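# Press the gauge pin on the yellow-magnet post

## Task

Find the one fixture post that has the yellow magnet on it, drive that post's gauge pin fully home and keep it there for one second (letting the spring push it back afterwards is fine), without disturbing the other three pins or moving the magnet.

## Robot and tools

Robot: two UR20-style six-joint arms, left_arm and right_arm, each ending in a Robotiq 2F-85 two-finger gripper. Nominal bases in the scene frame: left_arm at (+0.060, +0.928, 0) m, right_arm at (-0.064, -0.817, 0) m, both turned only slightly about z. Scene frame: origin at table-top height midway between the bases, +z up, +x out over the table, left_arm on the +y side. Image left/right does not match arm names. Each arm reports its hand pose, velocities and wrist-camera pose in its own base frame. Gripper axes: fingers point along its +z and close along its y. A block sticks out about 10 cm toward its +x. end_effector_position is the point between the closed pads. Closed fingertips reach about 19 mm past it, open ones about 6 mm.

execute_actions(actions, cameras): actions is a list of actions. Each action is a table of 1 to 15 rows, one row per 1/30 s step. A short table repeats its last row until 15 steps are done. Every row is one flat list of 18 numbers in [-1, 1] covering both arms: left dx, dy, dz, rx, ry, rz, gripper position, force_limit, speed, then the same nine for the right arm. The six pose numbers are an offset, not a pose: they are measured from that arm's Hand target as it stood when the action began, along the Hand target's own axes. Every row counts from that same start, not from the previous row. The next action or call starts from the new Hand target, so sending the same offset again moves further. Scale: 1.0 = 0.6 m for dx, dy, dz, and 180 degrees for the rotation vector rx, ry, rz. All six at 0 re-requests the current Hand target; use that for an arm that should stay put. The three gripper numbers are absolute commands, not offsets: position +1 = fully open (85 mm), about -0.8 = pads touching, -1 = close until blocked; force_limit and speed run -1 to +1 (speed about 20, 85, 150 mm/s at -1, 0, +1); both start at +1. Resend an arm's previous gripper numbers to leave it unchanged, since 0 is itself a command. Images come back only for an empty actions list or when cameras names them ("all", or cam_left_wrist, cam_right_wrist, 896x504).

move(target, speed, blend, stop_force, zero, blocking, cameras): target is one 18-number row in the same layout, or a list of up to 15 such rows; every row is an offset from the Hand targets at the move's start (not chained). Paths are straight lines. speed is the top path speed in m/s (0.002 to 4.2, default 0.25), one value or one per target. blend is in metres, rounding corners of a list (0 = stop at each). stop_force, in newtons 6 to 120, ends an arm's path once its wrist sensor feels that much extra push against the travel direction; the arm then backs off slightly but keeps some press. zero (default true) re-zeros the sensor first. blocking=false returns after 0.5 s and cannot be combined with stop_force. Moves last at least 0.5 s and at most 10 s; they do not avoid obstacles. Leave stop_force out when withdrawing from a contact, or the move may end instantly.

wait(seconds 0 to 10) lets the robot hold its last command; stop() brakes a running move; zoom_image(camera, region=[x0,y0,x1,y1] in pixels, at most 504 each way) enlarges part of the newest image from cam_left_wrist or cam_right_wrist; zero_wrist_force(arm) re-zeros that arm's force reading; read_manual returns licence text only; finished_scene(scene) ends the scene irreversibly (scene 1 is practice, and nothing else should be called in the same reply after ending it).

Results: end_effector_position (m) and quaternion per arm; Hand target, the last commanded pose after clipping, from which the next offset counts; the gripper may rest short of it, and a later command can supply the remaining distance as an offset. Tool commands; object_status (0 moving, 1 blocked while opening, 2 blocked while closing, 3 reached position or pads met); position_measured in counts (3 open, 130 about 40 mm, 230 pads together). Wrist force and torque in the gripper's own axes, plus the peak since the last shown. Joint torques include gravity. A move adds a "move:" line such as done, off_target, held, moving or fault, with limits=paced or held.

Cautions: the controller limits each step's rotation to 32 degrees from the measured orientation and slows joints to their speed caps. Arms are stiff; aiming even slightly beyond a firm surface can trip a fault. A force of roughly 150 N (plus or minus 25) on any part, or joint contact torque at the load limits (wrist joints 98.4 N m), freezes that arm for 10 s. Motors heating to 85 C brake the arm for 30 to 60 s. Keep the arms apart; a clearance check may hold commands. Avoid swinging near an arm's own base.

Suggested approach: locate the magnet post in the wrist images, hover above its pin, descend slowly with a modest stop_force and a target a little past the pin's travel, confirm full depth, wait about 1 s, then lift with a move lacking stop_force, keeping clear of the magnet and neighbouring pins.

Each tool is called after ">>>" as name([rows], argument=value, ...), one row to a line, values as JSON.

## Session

>>> execute_actions(actions=[])

Scene clock: 0.00 s.
left_arm: end_effector_position=(+1.6020, +0.5513, +0.3701) position_measured=3 object_status=3 end_effector_quat_wxyz=(-0.049, +0.940, +0.190, +0.279) | right_arm: end_effector_position=(+0.4481, +0.4679, +0.3319) position_measured=3 object_status=3 end_effector_quat_wxyz=(-0.272, +0.502, +0.649, +0.503)
Joint positions: left_arm=[0.193 -0.686 0.985 -2.439 -1.472 -3.319] | right_arm=[4.007 -1.969 -2.772 1.193 2.076 2.519]
Joint velocities: within noise
Joint torques (N m): no reading
Motor temperatures (°C): left_arm=[24 35 26 38 34 34] | right_arm=[28 35 36 37 34 38]
Wrist force (N): no reading
Wrist torque (N m): no reading
Wrist force, peak (N): no reading
Hand target: left_arm +1.6020, +0.5513, +0.3701; -0.049, +0.940, +0.190, +0.279 | right_arm +0.4481, +0.4679, +0.3319; -0.272, +0.502, +0.649, +0.503
Tool commands: left_gripper/position=+1.0 left_gripper/force_limit=+1.0 left_gripper/speed=+1.0 right_gripper/position=+1.0 right_gripper/force_limit=+1.0 right_gripper/speed=+1.0
camera_calibration:
cam_left_wrist: T_world_to_cam=[[0.359759, -0.933045, -0.000644322, -0.0546982], [-0.905937, -0.349141, -0.239538, 1.75183], [0.223274, 0.0867594, -0.970887, 0.0836019], [0, 0, 0, 1]] pos_world=[1.58806, 0.553346, 0.500761]
cam_right_wrist: T_world_to_cam=[[0.936397, -0.0141338, 0.350658, -0.517198], [0.256442, -0.654562, -0.711187, 0.443258], [0.239579, 0.755877, -0.609305, -0.132345], [0, 0, 0, 1]] pos_world=[0.40234, 0.382866, 0.41596]

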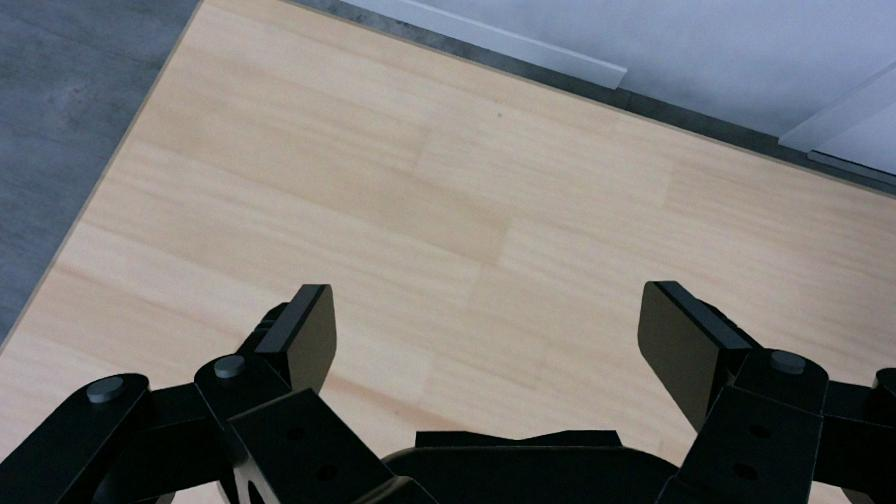

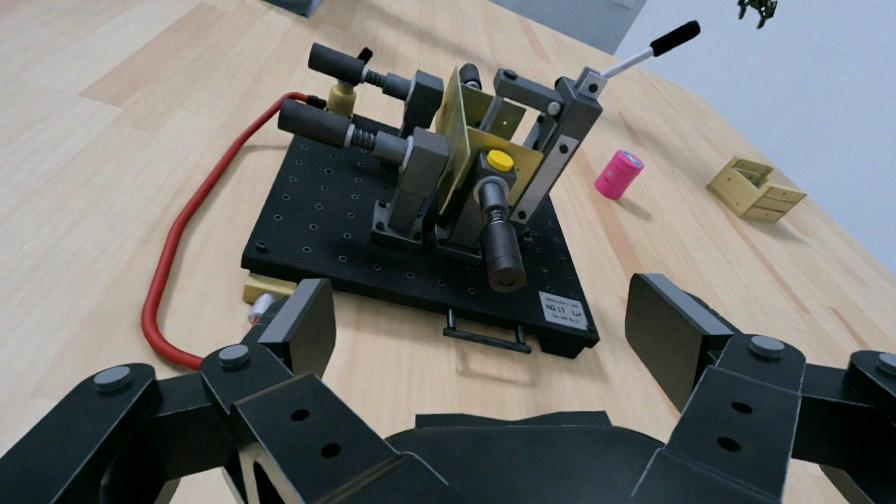

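>>> move(target=[0,0,0,0,0,0,1,1,1,-0.2336,0.0726,0.1843,0.032,0.122,0.121,-1,0,0.5], speed=0.3, cameras=["cam_right_wrist"])

Scene clock: 2.27 s.
left_arm: end_effector_position=(+1.6020, +0.5513, +0.3701) position_measured=3 object_status=3 end_effector_quat_wxyz=(-0.049, +0.940, +0.190, +0.279) | right_arm: end_effector_position=(+0.5011, +0.4902, +0.2586) position_measured=233 object_status=3 end_effector_quat_wxyz=(-0.388, +0.506, +0.587, +0.499)
Joint positions: left_arm=[0.193 -0.686 0.985 -2.439 -1.472 -3.319] | right_arm=[3.867 -2.283 -2.621 1.479 2.345 2.742]
Joint torques (N m): left_arm=[-0.43 -276.18 -103.09 -11.37 1.15 -0.6] | right_arm=[22.78 161.16 -24.28 0.87 -4.4 -7.27]
Wrist force (N): left_arm=[0.5 0.1 0.0] | right_arm=[-0.4 0.2 -0.9]
Wrist torque (N m): left_arm=[0.02 -0.09 0.00] | right_arm=[-0.25 0.21 -0.04]
Wrist force, peak (N): left_arm=[0.6 -0.5 -0.3] | right_arm=[-14.2 7.3 6.2]
Hand target: left_arm +1.6020, +0.5513, +0.3701; -0.049, +0.940, +0.190, +0.279 | right_arm +0.5011, +0.4902, +0.2587; -0.388, +0.506, +0.587, +0.499 (not the last commanded pose)
Off the commanded pose: left_arm 0.000 m, 0 deg | right_arm 0.091 m, 16 deg.
move: held (right_arm; a check stopped the path); limits=held
pose unreachable (right arm): on one or more control steps of this call, first in action 0 (counted from 0), this arm could not follow its commanded pose, so it was not sent that pose on those steps. It may still have moved: this result reports where it is.
cause: moving toward the commanded pose would bring two parts of the arm too close to each other (its gripper and another part of the arm, with joints 4 (wrist 1) to 6 (wrist 3) between them, 16 mm apart when it was first held).
camera_calibration:
cam_right_wrist: T_world_to_cam=[[0.986676, -0.00942504, 0.162422, -0.519577], [0.135134, -0.508458, -0.850417, 0.417266], [0.0905999, 0.861035, -0.50041, -0.211533], [0, 0, 0, 1]] pos_world=[0.475432, 0.389402, 0.333387]
Images, in order (width x height): cam_right_wrist 896x504.

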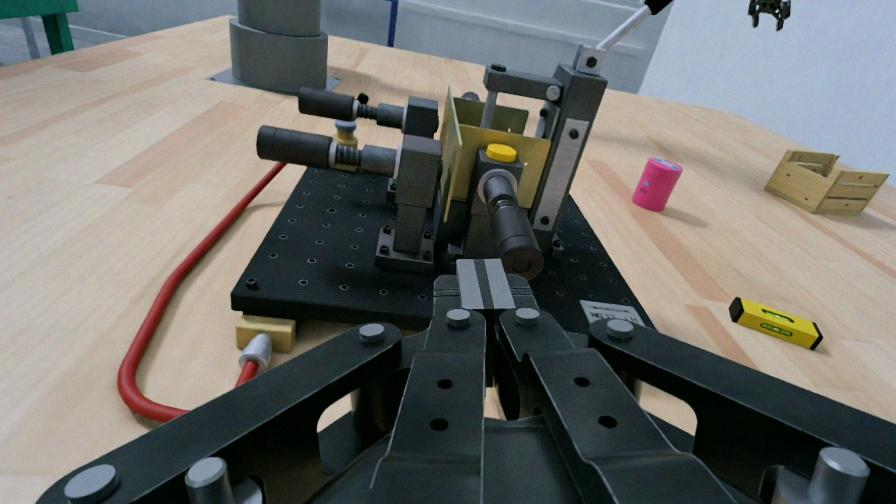

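>>> move(target=[0,0,0,0,0,0,1,1,1,-0.108,0.071,0.2037,0.0326,-0.1835,0.0536,-1,0,0.5], speed=0.25, cameras=["cam_right_wrist"])

>>> zoom_image(camera="cam_right_wrist", region=[340, 100, 640, 330])

Scene clock: 6.07 s.
left_arm: end_effector_position=(+1.6020, +0.5513, +0.3701) position_measured=3 object_status=3 end_effector_quat_wxyz=(-0.049, +0.940, +0.190, +0.279) | right_arm: end_effector_position=(+0.5611, +0.5959, +0.1801) position_measured=233 object_status=3 end_effector_quat_wxyz=(-0.270, +0.654, +0.653, +0.271)
Joint positions: left_arm=[0.193 -0.686 0.985 -2.439 -1.472 -3.319] | right_arm=[4.016 -1.973 -2.503 0.419 2.041 2.609]
Joint torques (N m): left_arm=[-0.6 -270.19 -103.9 -11.64 0.96 -0.83] | right_arm=[21.72 130.07 51.65 5.95 -2.91 -6.56]
Wrist force (N): left_arm=[0.0 -0.1 -0.2] | right_arm=[-0.1 0.5 0.6]
Wrist torque (N m): left_arm=[-0.02 -0.01 0.00] | right_arm=[0.45 0.13 -0.11]
Wrist force, peak (N): left_arm=[0.6 -0.2 -0.2] | right_arm=[0.9 0.8 2.0]
Hand target: left_arm +1.6020, +0.5513, +0.3701; -0.049, +0.940, +0.190, +0.279 | right_arm +0.5611, +0.5959, +0.1801; -0.270, +0.654, +0.653, +0.271
Off the commanded pose: left_arm 0.000 m, 0 deg | right_arm 0.000 m, 0 deg.
move: done
camera_calibration:
cam_right_wrist: T_world_to_cam=[[0.999511, -0.0167331, -0.0264182, -0.533861], [-0.0267189, -0.895916, -0.44342, 0.644592], [-0.0162487, 0.443909, -0.895925, 0.0324666], [0, 0, 0, 1]] pos_world=[0.55135, 0.554155, 0.300809]
Images, in order (width x height): cam_right_wrist 896x504.

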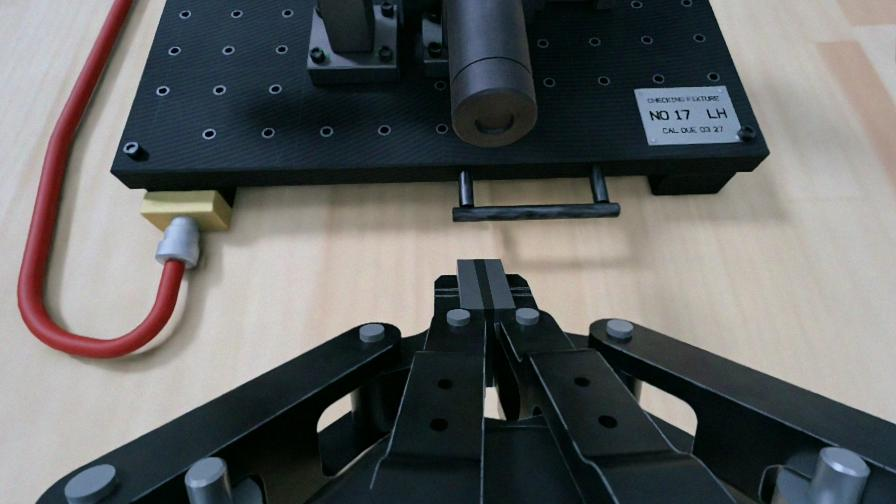

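Scaled by 1.680 from the camera's 896x504 image, which has a finer 1280x720 frame.

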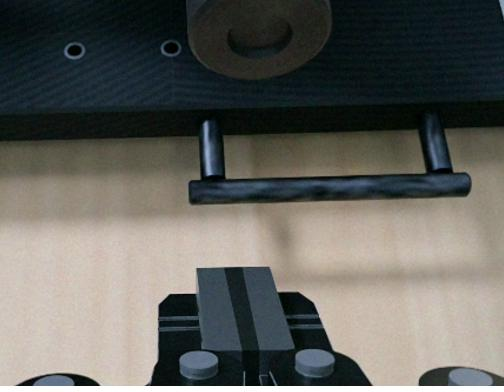

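>>> move(target=[0,0,0,0,0,0,1,1,1,0.0448,0.0125,0.0448,0,0,0,-1,0,0.5], speed=0.12)

>>> move(target=[0,0,0,0,0,0,1,1,1,0.0707,0,0.0707,0,0,0,-1,0,0.5], speed=0.025, stop_force=7, cameras=["cam_right_wrist"])

Scene clock: 7.77 s.
left_arm: end_effector_position=(+1.6020, +0.5513, +0.3701) position_measured=3 object_status=3 end_effector_quat_wxyz=(-0.049, +0.940, +0.190, +0.279) | right_arm: end_effector_position=(+0.5686, +0.6337, +0.1801) position_measured=233 object_status=3 end_effector_quat_wxyz=(-0.270, +0.654, +0.653, +0.271)
Joint positions: left_arm=[0.193 -0.686 0.985 -2.439 -1.472 -3.319] | right_arm=[4.044 -1.989 -2.463 0.406 2.024 2.633]
Joint torques (N m): left_arm=[1.44 -273.42 -101.56 -11.2 1.67 -0.81] | right_arm=[16.92 101.02 55.14 5.28 -2.31 6.08]
Wrist force (N): left_arm=[0.1 -0.1 -0.1] | right_arm=[-0.3 0.9 0.1]
Wrist torque (N m): left_arm=[-0.02 -0.02 0.00] | right_arm=[0.62 0.21 -0.50]
Wrist force, peak (N): left_arm=[0.3 0.5 -0.3] | right_arm=[0.8 1.4 1.1]
Hand target: left_arm +1.6020, +0.5513, +0.3701; -0.049, +0.940, +0.190, +0.279 | right_arm +0.5686, +0.6339, +0.1801; -0.270, +0.654, +0.653, +0.271
Off the commanded pose: left_arm 0.000 m, 0 deg | right_arm 0.000 m, 0 deg.
move: done

Scene clock: 10.20 s.
left_arm: end_effector_position=(+1.6020, +0.5513, +0.3701) position_measured=3 object_status=3 end_effector_quat_wxyz=(-0.049, +0.940, +0.190, +0.279) | right_arm: end_effector_position=(+0.5686, +0.6621, +0.1801) position_measured=233 object_status=3 end_effector_quat_wxyz=(-0.270, +0.654, +0.653, +0.271)
Joint positions: left_arm=[0.193 -0.686 0.985 -2.439 -1.472 -3.319] | right_arm=[4.07 -2 -2.439 0.402 2.008 2.656]
Joint torques (N m): left_arm=[0.18 -278.26 -104.24 -11.75 0.02 -0.9] | right_arm=[-19.68 143.75 27.66 17.44 7.58 -6.72]
Wrist force (N): left_arm=[0.2 -0.3 -0.2] | right_arm=[-4.9 0.5 -2.4]
Wrist torque (N m): left_arm=[-0.05 -0.03 -0.01] | right_arm=[0.68 0.29 -0.15]
Wrist force, peak (N): left_arm=[0.4 -0.2 -0.4] | right_arm=[-5.4 0.4 -5.8]
Hand target: left_arm +1.6020, +0.5513, +0.3701; -0.049, +0.940, +0.190, +0.279 | right_arm +0.5686, +0.6621, +0.1801; -0.270, +0.654, +0.653, +0.271 (not the last commanded pose)
Off the commanded pose: left_arm 0.000 m, 0 deg | right_arm 0.032 m, 0 deg.
move: contact (right_arm)
camera_calibration:
cam_right_wrist: T_world_to_cam=[[0.999509, -0.0166928, -0.0265062, -0.540247], [-0.0267196, -0.895976, -0.443298, 0.704103], [-0.016349, 0.443789, -0.895982, 0.00335005], [0, 0, 0, 1]] pos_world=[0.55885, 0.620354, 0.300809]
Images, in order (width x height): cam_right_wrist 896x504.

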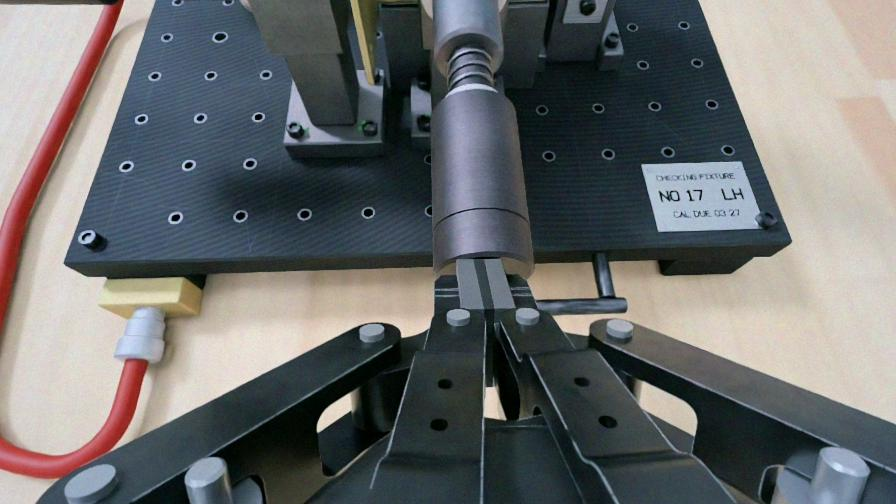

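>>> move(target=[0,0,0,0,0,0,1,1,1,0.0177,0,0.0177,0,0,0,-1,0,0.5], speed=0.03)

>>> move(target=[0,0,0,0,0,0,1,1,1,0.0141,0,0.0141,0,0,0,-1,0,0.5], speed=0.006, stop_force=22, cameras=["cam_right_wrist"])

>>> wait(seconds=1)

Scene clock: 11.33 s.
left_arm: end_effector_position=(+1.6020, +0.5513, +0.3701) position_measured=3 object_status=3 end_effector_quat_wxyz=(-0.049, +0.940, +0.190, +0.279) | right_arm: end_effector_position=(+0.5686, +0.6770, +0.1802) position_measured=233 object_status=3 end_effector_quat_wxyz=(-0.270, +0.654, +0.653, +0.271)
Joint positions: left_arm=[0.193 -0.686 0.985 -2.439 -1.472 -3.319] | right_arm=[4.083 -2.006 -2.425 0.399 2 2.667]
Joint torques (N m): left_arm=[2.35 -274.94 -101.64 -11.79 0.85 -0.56] | right_arm=[33.1 102.75 59.04 6.13 -2.08 5.29]
Wrist force (N): left_arm=[0.4 0.1 0.0] | right_arm=[-7.4 -1.2 -9.2]
Wrist torque (N m): left_arm=[0.02 -0.08 0.00] | right_arm=[0.68 0.36 -0.44]
Wrist force, peak (N): left_arm=[0.6 -0.3 -0.3] | right_arm=[-7.5 -1.1 -9.2]
Hand target: left_arm +1.6020, +0.5513, +0.3701; -0.049, +0.940, +0.190, +0.279 | right_arm +0.5686, +0.6772, +0.1802; -0.270, +0.654, +0.653, +0.271
Off the commanded pose: left_arm 0.000 m, 0 deg | right_arm 0.000 m, 0 deg.
move: done

Scene clock: 13.27 s.
left_arm: end_effector_position=(+1.6020, +0.5513, +0.3701) position_measured=3 object_status=3 end_effector_quat_wxyz=(-0.049, +0.940, +0.190, +0.279) | right_arm: end_effector_position=(+0.5686, +0.6822, +0.1801) position_measured=233 object_status=3 end_effector_quat_wxyz=(-0.270, +0.654, +0.653, +0.271)
Joint positions: left_arm=[0.193 -0.686 0.985 -2.439 -1.472 -3.319] | right_arm=[4.087 -2.008 -2.421 0.398 1.997 2.67]
Joint torques (N m): left_arm=[2.99 -275.24 -101.42 -11.98 0.99 -0.92] | right_arm=[1.49 137.38 50.61 15.18 8.78 -7.09]
Wrist force (N): left_arm=[0.4 -0.1 -0.2] | right_arm=[-20.5 -2.5 -34.4]
Wrist torque (N m): left_arm=[-0.01 -0.07 0.00] | right_arm=[0.81 0.46 -0.47]
Wrist force, peak (N): left_arm=[0.3 -0.5 -0.2] | right_arm=[-30.3 -4.3 -48.9]
Hand target: left_arm +1.6020, +0.5513, +0.3701; -0.049, +0.940, +0.190, +0.279 | right_arm +0.5686, +0.6822, +0.1801; -0.270, +0.654, +0.653, +0.271 (not the last commanded pose)
Off the commanded pose: left_arm 0.000 m, 0 deg | right_arm 0.007 m, 0 deg.
move: contact (right_arm)
camera_calibration:
cam_right_wrist: T_world_to_cam=[[0.999507, -0.0167861, -0.0265476, -0.539837], [-0.0268202, -0.896013, -0.443216, 0.722167], [-0.0163471, 0.44371, -0.896021, -0.00550869], [0, 0, 0, 1]] pos_world=[0.558849, 0.640454, 0.300809]
Images, in order (width x height): cam_right_wrist 896x504.

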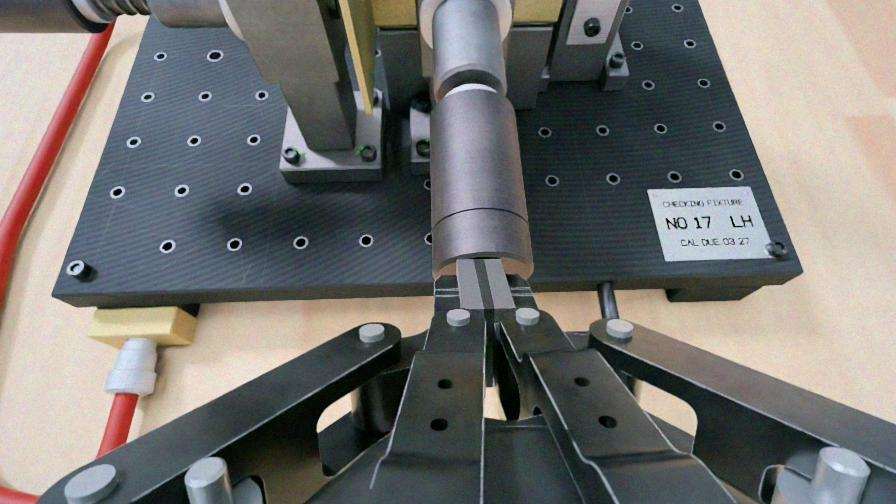

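Scene clock: 14.27 s.
left_arm: end_effector_position=(+1.6020, +0.5513, +0.3701) position_measured=3 object_status=3 end_effector_quat_wxyz=(-0.049, +0.940, +0.190, +0.279) | right_arm: end_effector_position=(+0.5686, +0.6822, +0.1801) position_measured=233 object_status=3 end_effector_quat_wxyz=(-0.270, +0.654, +0.653, +0.271)
Joint positions: left_arm=[0.193 -0.686 0.985 -2.439 -1.472 -3.319] | right_arm=[4.087 -2.008 -2.421 0.398 1.997 2.67]
Joint torques (N m): left_arm=[-0.47 -275.62 -101.27 -11.25 0.89 -0.95] | right_arm=[-0.84 141.49 46.14 15.79 8.2 -6.64]
Wrist force (N): left_arm=[0.1 0.1 -0.1] | right_arm=[-18.7 -1.7 -29.8]
Wrist torque (N m): left_arm=[0.01 -0.01 0.00] | right_arm=[0.80 0.39 -0.45]
Wrist force, peak (N): left_arm=[0.4 -0.4 -0.1] | right_arm=[-20.2 -2.2 -34.2]
Hand target: left_arm +1.6020, +0.5513, +0.3701; -0.049, +0.940, +0.190, +0.279 | right_arm +0.5686, +0.6822, +0.1801; -0.270, +0.654, +0.653, +0.271 (not the last commanded pose)
Tool commands: left_gripper/position=+1.0 left_gripper/force_limit=+1.0 left_gripper/speed=+1.0 right_gripper/position=-1.0 right_gripper/force_limit=+0.0 right_gripper/speed=+0.5
Off the commanded pose: left_arm 0.000 m, 0 deg | right_arm 0.007 m, 0 deg.
wait: 1.00 s; at rest by 0.17 s

>>> finished_scene(scene=2)

The scene is finished: the task was done.


## Next scene

The same job, from a new start.

>>> execute_actions(actions=[])

Scene clock: 0.00 s.
left_arm: end_effector_position=(+0.3071, -0.4220, +0.1602) position_measured=3 object_status=3 end_effector_quat_wxyz=(+0.066, +0.956, -0.074, +0.275) | right_arm: end_effector_position=(+0.4900, -0.3027, +0.2369) position_measured=3 object_status=3 end_effector_quat_wxyz=(+0.548, -0.467, -0.511, -0.471)
Joint positions: left_arm=[-1.763 -1.739 2.857 -2.766 -1.003 1.555] | right_arm=[2.511 -2.074 -2.06 -2.212 2.389 -0.015]
Joint velocities: within noise
Joint torques (N m): no reading
Motor temperatures (°C): left_arm=[24 35 26 38 34 33] | right_arm=[28 35 35 36 33 38]
Wrist force (N): no reading
Wrist torque (N m): no reading
Wrist force, peak (N): no reading
Hand target: left_arm +0.3071, -0.4220, +0.1602; +0.066, +0.956, -0.074, +0.275 | right_arm +0.4900, -0.3027, +0.2369; +0.548, -0.467, -0.511, -0.471
Tool commands: left_gripper/position=+1.0 left_gripper/force_limit=+1.0 left_gripper/speed=+1.0 right_gripper/position=+1.0 right_gripper/force_limit=+1.0 right_gripper/speed=+1.0
camera_calibration:
cam_left_wrist: T_world_to_cam=[[-0.204299, -0.976285, 0.0716159, -0.353754], [-0.955218, 0.182823, -0.232669, 0.427195], [0.214058, -0.115943, -0.969916, 0.170568], [0, 0, 0, 1]] pos_world=[0.299281, -0.40369, 0.290166]
cam_right_wrist: T_world_to_cam=[[0.98966, 0.130322, -0.059914, -0.419077], [-0.0206188, -0.284112, -0.958569, 0.167032], [-0.141945, 0.949893, -0.278487, 0.549542], [0, 0, 0, 1]] pos_world=[0.496192, -0.419935, 0.288044]

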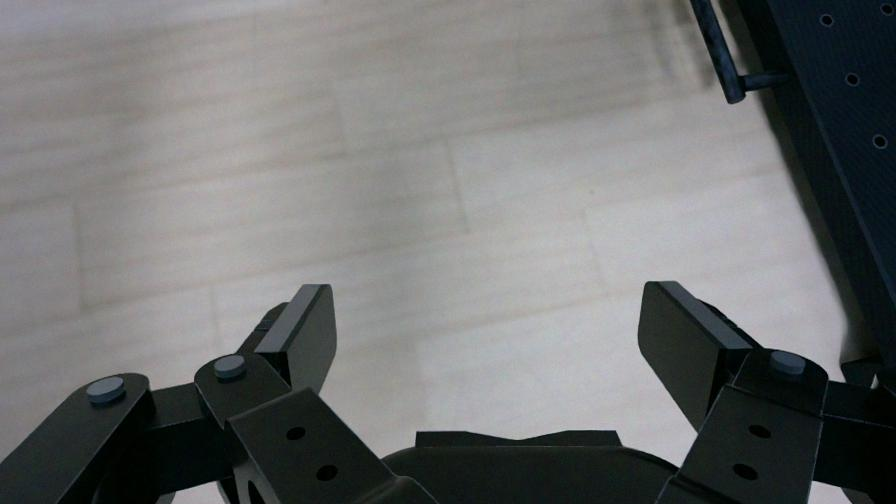

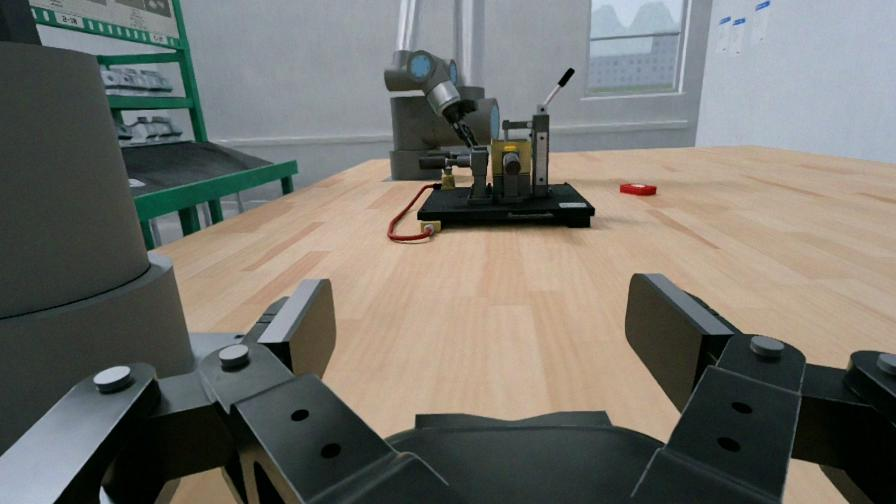

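>>> zoom_image(camera="cam_right_wrist", region=[380, 50, 620, 250])

Scaled by 2.100 from the camera's 896x504 image, which has a finer 1280x720 frame.

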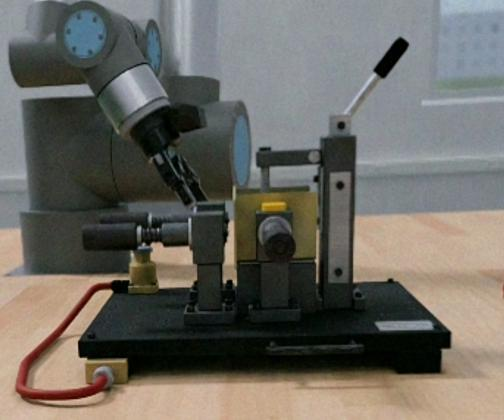

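>>> move([
  [0,0,0,0,0,0,1,1,1,0.144,0.194,0.402,-0.0405,-0.2628,0.0053,-1,0,0.5],
  [0,0,0,0,0,0,1,1,1,0.0753,0.2889,0.8927,-0.0405,-0.2628,0.0053,-1,0,0.5],
], speed=0.5, blend=0.08)

>>> move(target=[0,0,0,0,0,0,1,1,1,0.2947,-0.1667,0.4125,0,0,0,-1,0,0.5], speed=0.4, cameras=["cam_right_wrist"])

Scene clock: 3.77 s.
left_arm: end_effector_position=(+0.3071, -0.4220, +0.1602) position_measured=3 object_status=3 end_effector_quat_wxyz=(+0.066, +0.956, -0.074, +0.275) | right_arm: end_effector_position=(+0.5991, +0.2478, +0.2997) position_measured=233 object_status=3 end_effector_quat_wxyz=(-0.271, +0.653, +0.654, +0.270)
Joint positions: left_arm=[-1.763 -1.739 2.857 -2.766 -1.003 1.555] | right_arm=[3.5 -1.594 -2.546 -0.236 2.295 2.057]
Joint torques (N m): left_arm=[3.37 -13.29 -54.92 -10.54 3.21 -0.3] | right_arm=[18.7 39.33 51.29 16.13 -0.11 5.16]
Wrist force (N): left_arm=[0.0 0.2 -0.3] | right_arm=[-1.0 0.4 2.2]
Wrist torque (N m): left_arm=[0.04 0.01 0.00] | right_arm=[0.48 0.39 -0.49]
Wrist force, peak (N): left_arm=[0.3 0.3 -0.4] | right_arm=[3.0 1.1 5.9]
Hand target: left_arm +0.3071, -0.4220, +0.1602; +0.066, +0.956, -0.074, +0.275 | right_arm +0.5991, +0.2479, +0.2996; -0.271, +0.653, +0.654, +0.270
Off the commanded pose: left_arm 0.000 m, 0 deg | right_arm 0.000 m, 0 deg.
move: done

Scene clock: 5.27 s.
left_arm: end_effector_position=(+0.3071, -0.4220, +0.1602) position_measured=3 object_status=3 end_effector_quat_wxyz=(+0.066, +0.956, -0.074, +0.275) | right_arm: end_effector_position=(+0.4988, +0.5477, +0.2496) position_measured=233 object_status=3 end_effector_quat_wxyz=(-0.271, +0.653, +0.654, +0.270)
Joint positions: left_arm=[-1.763 -1.739 2.857 -2.766 -1.003 1.555] | right_arm=[4.046 -1.79 -2.588 0.331 2.024 2.633]
Joint torques (N m): left_arm=[-1.29 -12.77 -55.36 -10.45 3.25 -1.34] | right_arm=[18.49 75.07 56.88 15.99 -2.27 6.62]
Wrist force (N): left_arm=[-0.3 0.0 0.0] | right_arm=[-0.6 1.6 1.2]
Wrist torque (N m): left_arm=[-0.01 0.07 0.00] | right_arm=[0.90 0.10 -0.41]
Wrist force, peak (N): left_arm=[0.2 -0.3 -0.4] | right_arm=[2.8 0.0 4.7]
Hand target: left_arm +0.3071, -0.4220, +0.1602; +0.066, +0.956, -0.074, +0.275 | right_arm +0.4988, +0.5478, +0.2496; -0.271, +0.653, +0.654, +0.270
Off the commanded pose: left_arm 0.000 m, 0 deg | right_arm 0.000 m, 0 deg.
move: done
camera_calibration:
cam_right_wrist: T_world_to_cam=[[0.999524, -0.0149294, -0.0269795, -0.471375], [-0.0253391, -0.896265, -0.442795, 0.629834], [-0.0175701, 0.443268, -0.896217, 0.116199], [0, 0, 0, 1]] pos_world=[0.489152, 0.505953, 0.37031]
Images, in order (width x height): cam_right_wrist 896x504.

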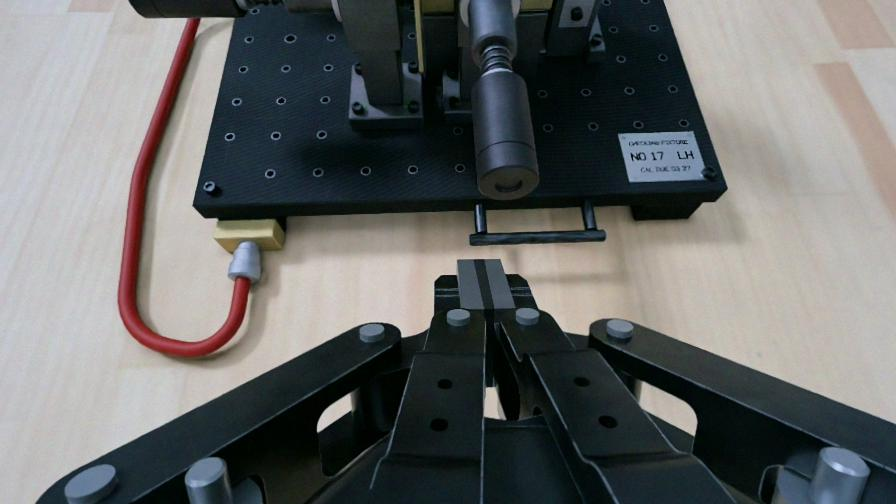

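>>> move(target=[0,0,0,0,0,0,1,1,1,-0.0287,0.0337,0.1352,0,0,0,-1,0,0.5], speed=0.15)

>>> move(target=[0,0,0,0,0,0,1,1,1,0.0707,0,0.0707,0,0,0,-1,0,0.5], speed=0.028, stop_force=7, cameras=["cam_right_wrist"])

Scene clock: 6.90 s.
left_arm: end_effector_position=(+0.3071, -0.4220, +0.1602) position_measured=3 object_status=3 end_effector_quat_wxyz=(+0.066, +0.956, -0.074, +0.275) | right_arm: end_effector_position=(+0.5189, +0.5929, +0.1801) position_measured=233 object_status=3 end_effector_quat_wxyz=(-0.271, +0.653, +0.654, +0.270)
Joint positions: left_arm=[-1.763 -1.739 2.857 -2.766 -1.003 1.555] | right_arm=[4.067 -1.961 -2.553 0.475 2.011 2.651]
Joint torques (N m): left_arm=[-1.88 -12.06 -53.37 -9.69 2.97 -1.08] | right_arm=[20.25 84.43 46.69 17.31 -1.62 5.24]
Wrist force (N): left_arm=[0.0 0.1 0.0] | right_arm=[0.4 0.4 2.2]
Wrist torque (N m): left_arm=[0.01 0.01 0.00] | right_arm=[0.63 -0.09 -0.41]
Wrist force, peak (N): left_arm=[0.4 0.1 -0.4] | right_arm=[-0.2 0.9 3.7]
Hand target: left_arm +0.3071, -0.4220, +0.1602; +0.066, +0.956, -0.074, +0.275 | right_arm +0.5189, +0.5930, +0.1800; -0.271, +0.653, +0.654, +0.270
Off the commanded pose: left_arm 0.000 m, 0 deg | right_arm 0.000 m, 0 deg.
move: done

Scene clock: 9.47 s.
left_arm: end_effector_position=(+0.3071, -0.4220, +0.1602) position_measured=3 object_status=3 end_effector_quat_wxyz=(+0.066, +0.956, -0.074, +0.275) | right_arm: end_effector_position=(+0.5189, +0.6302, +0.1800) position_measured=233 object_status=3 end_effector_quat_wxyz=(-0.271, +0.653, +0.654, +0.270)
Joint positions: left_arm=[-1.763 -1.739 2.857 -2.766 -1.003 1.555] | right_arm=[4.103 -1.975 -2.521 0.469 1.988 2.682]
Joint torques (N m): left_arm=[-1.08 -13.43 -52.7 -9.86 3.79 -0.92] | right_arm=[-17.97 129.62 23.89 17.13 7.42 -7.86]
Wrist force (N): left_arm=[-0.1 0.2 -0.1] | right_arm=[-3.8 0.2 -0.5]
Wrist torque (N m): left_arm=[0.03 0.02 0.00] | right_arm=[0.78 -0.17 -0.03]
Wrist force, peak (N): left_arm=[0.2 0.0 -0.4] | right_arm=[-4.1 0.4 -4.6]
Hand target: left_arm +0.3071, -0.4220, +0.1602; +0.066, +0.956, -0.074, +0.275 | right_arm +0.5189, +0.6302, +0.1800; -0.271, +0.653, +0.654, +0.270 (not the last commanded pose)
Off the commanded pose: left_arm 0.000 m, 0 deg | right_arm 0.023 m, 0 deg.
move: contact (right_arm)
camera_calibration:
cam_right_wrist: T_world_to_cam=[[0.999524, -0.0149294, -0.0269795, -0.49211], [-0.0253391, -0.896265, -0.442795, 0.673556], [-0.0175701, 0.443268, -0.896217, 0.017562], [0, 0, 0, 1]] pos_world=[0.509252, 0.588553, 0.30071]
Images, in order (width x height): cam_right_wrist 896x504.

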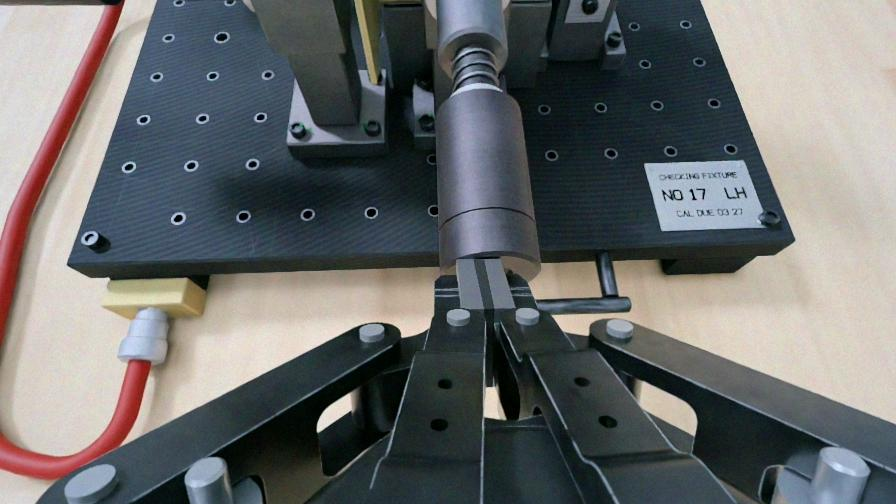

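>>> move(target=[0,0,0,0,0,0,1,1,1,0.0196,0,0.0196,0,0,0,-1,0,0.5], speed=0.03)

>>> move(target=[0,0,0,0,0,0,1,1,1,0.0141,0,0.0141,0,0,0,-1,0,0.5], speed=0.006, stop_force=22)

>>> wait(seconds=1, cameras=["cam_right_wrist"])

Scene clock: 10.53 s.
left_arm: end_effector_position=(+0.3071, -0.4220, +0.1602) position_measured=3 object_status=3 end_effector_quat_wxyz=(+0.066, +0.956, -0.074, +0.275) | right_arm: end_effector_position=(+0.5189, +0.6467, +0.1800) position_measured=233 object_status=3 end_effector_quat_wxyz=(-0.271, +0.653, +0.654, +0.270)
Joint positions: left_arm=[-1.763 -1.739 2.857 -2.766 -1.003 1.555] | right_arm=[4.118 -1.981 -2.506 0.465 1.979 2.695]
Joint torques (N m): left_arm=[-0.19 -12.29 -56.18 -9.52 3.9 -0.72] | right_arm=[21.8 93.7 54.15 7.76 -1.68 6.13]
Wrist force (N): left_arm=[-0.2 0.0 0.0] | right_arm=[-6.5 -1.1 -7.5]
Wrist torque (N m): left_arm=[0.00 0.04 0.00] | right_arm=[0.88 -0.16 -0.42]
Wrist force, peak (N): left_arm=[-0.3 0.2 0.1] | right_arm=[-6.9 -1.1 -7.5]
Hand target: left_arm +0.3071, -0.4220, +0.1602; +0.066, +0.956, -0.074, +0.275 | right_arm +0.5189, +0.6469, +0.1800; -0.271, +0.653, +0.654, +0.270
Off the commanded pose: left_arm 0.000 m, 0 deg | right_arm 0.000 m, 0 deg.
move: done

Scene clock: 12.13 s.
left_arm: end_effector_position=(+0.3071, -0.4220, +0.1602) position_measured=3 object_status=3 end_effector_quat_wxyz=(+0.066, +0.956, -0.074, +0.275) | right_arm: end_effector_position=(+0.5189, +0.6502, +0.1800) position_measured=233 object_status=3 end_effector_quat_wxyz=(-0.271, +0.653, +0.654, +0.270)
Joint positions: left_arm=[-1.763 -1.739 2.857 -2.766 -1.003 1.555] | right_arm=[4.121 -1.982 -2.503 0.464 1.977 2.697]
Joint torques (N m): left_arm=[2.15 -11.54 -55.38 -10.18 3.57 -1.08] | right_arm=[5.33 127.01 46.6 14.9 8.93 -7.48]
Wrist force (N): left_arm=[0.2 -0.2 0.2] | right_arm=[-22.1 -2.4 -37.2]
Wrist torque (N m): left_arm=[-0.03 -0.02 0.00] | right_arm=[1.01 -0.12 -0.46]
Wrist force, peak (N): left_arm=[0.5 0.1 -0.3] | right_arm=[-30.5 -3.5 -52.2]
Hand target: left_arm +0.3071, -0.4220, +0.1602; +0.066, +0.956, -0.074, +0.275 | right_arm +0.5189, +0.6502, +0.1800; -0.271, +0.653, +0.654, +0.270 (not the last commanded pose)
Off the commanded pose: left_arm 0.000 m, 0 deg | right_arm 0.009 m, 0 deg.
move: contact (right_arm)

Scene clock: 13.13 s.
left_arm: end_effector_position=(+0.3071, -0.4220, +0.1602) position_measured=3 object_status=3 end_effector_quat_wxyz=(+0.066, +0.956, -0.074, +0.275) | right_arm: end_effector_position=(+0.5189, +0.6502, +0.1800) position_measured=233 object_status=3 end_effector_quat_wxyz=(-0.271, +0.653, +0.654, +0.270)
Joint positions: left_arm=[-1.763 -1.739 2.857 -2.766 -1.003 1.555] | right_arm=[4.121 -1.982 -2.503 0.464 1.977 2.697]
Joint torques (N m): left_arm=[0.52 -14.06 -56.79 -9.51 3.69 -1.22] | right_arm=[0.99 129.39 45.6 15.56 8.19 -7.37]
Wrist force (N): left_arm=[0.1 0.1 -0.3] | right_arm=[-20.7 -2.1 -32.9]
Wrist torque (N m): left_arm=[0.01 -0.02 0.00] | right_arm=[0.96 -0.15 -0.45]
Wrist force, peak (N): left_arm=[0.2 -0.1 -0.5] | right_arm=[-21.6 -2.2 -37.4]
Hand target: left_arm +0.3071, -0.4220, +0.1602; +0.066, +0.956, -0.074, +0.275 | right_arm +0.5189, +0.6502, +0.1800; -0.271, +0.653, +0.654, +0.270 (not the last commanded pose)
Tool commands: left_gripper/position=+1.0 left_gripper/force_limit=+1.0 left_gripper/speed=+1.0 right_gripper/position=-1.0 right_gripper/force_limit=+0.0 right_gripper/speed=+0.5
Off the commanded pose: left_arm 0.000 m, 0 deg | right_arm 0.009 m, 0 deg.
wait: 1.00 s; at rest by 0.17 s
camera_calibration:
cam_right_wrist: T_world_to_cam=[[0.999522, -0.015018, -0.0270216, -0.491743], [-0.0254373, -0.896262, -0.442794, 0.69153], [-0.0175686, 0.44327, -0.896216, 0.00869425], [0, 0, 0, 1]] pos_world=[0.509251, 0.608553, 0.30071]
Images, in order (width x height): cam_right_wrist 896x504.

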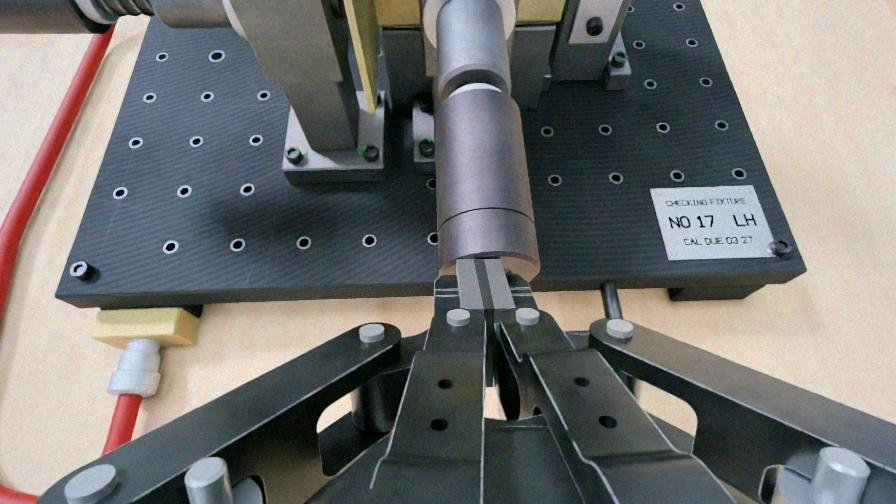

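>>> finished_scene(scene=3)

The scene is finished: the task was done.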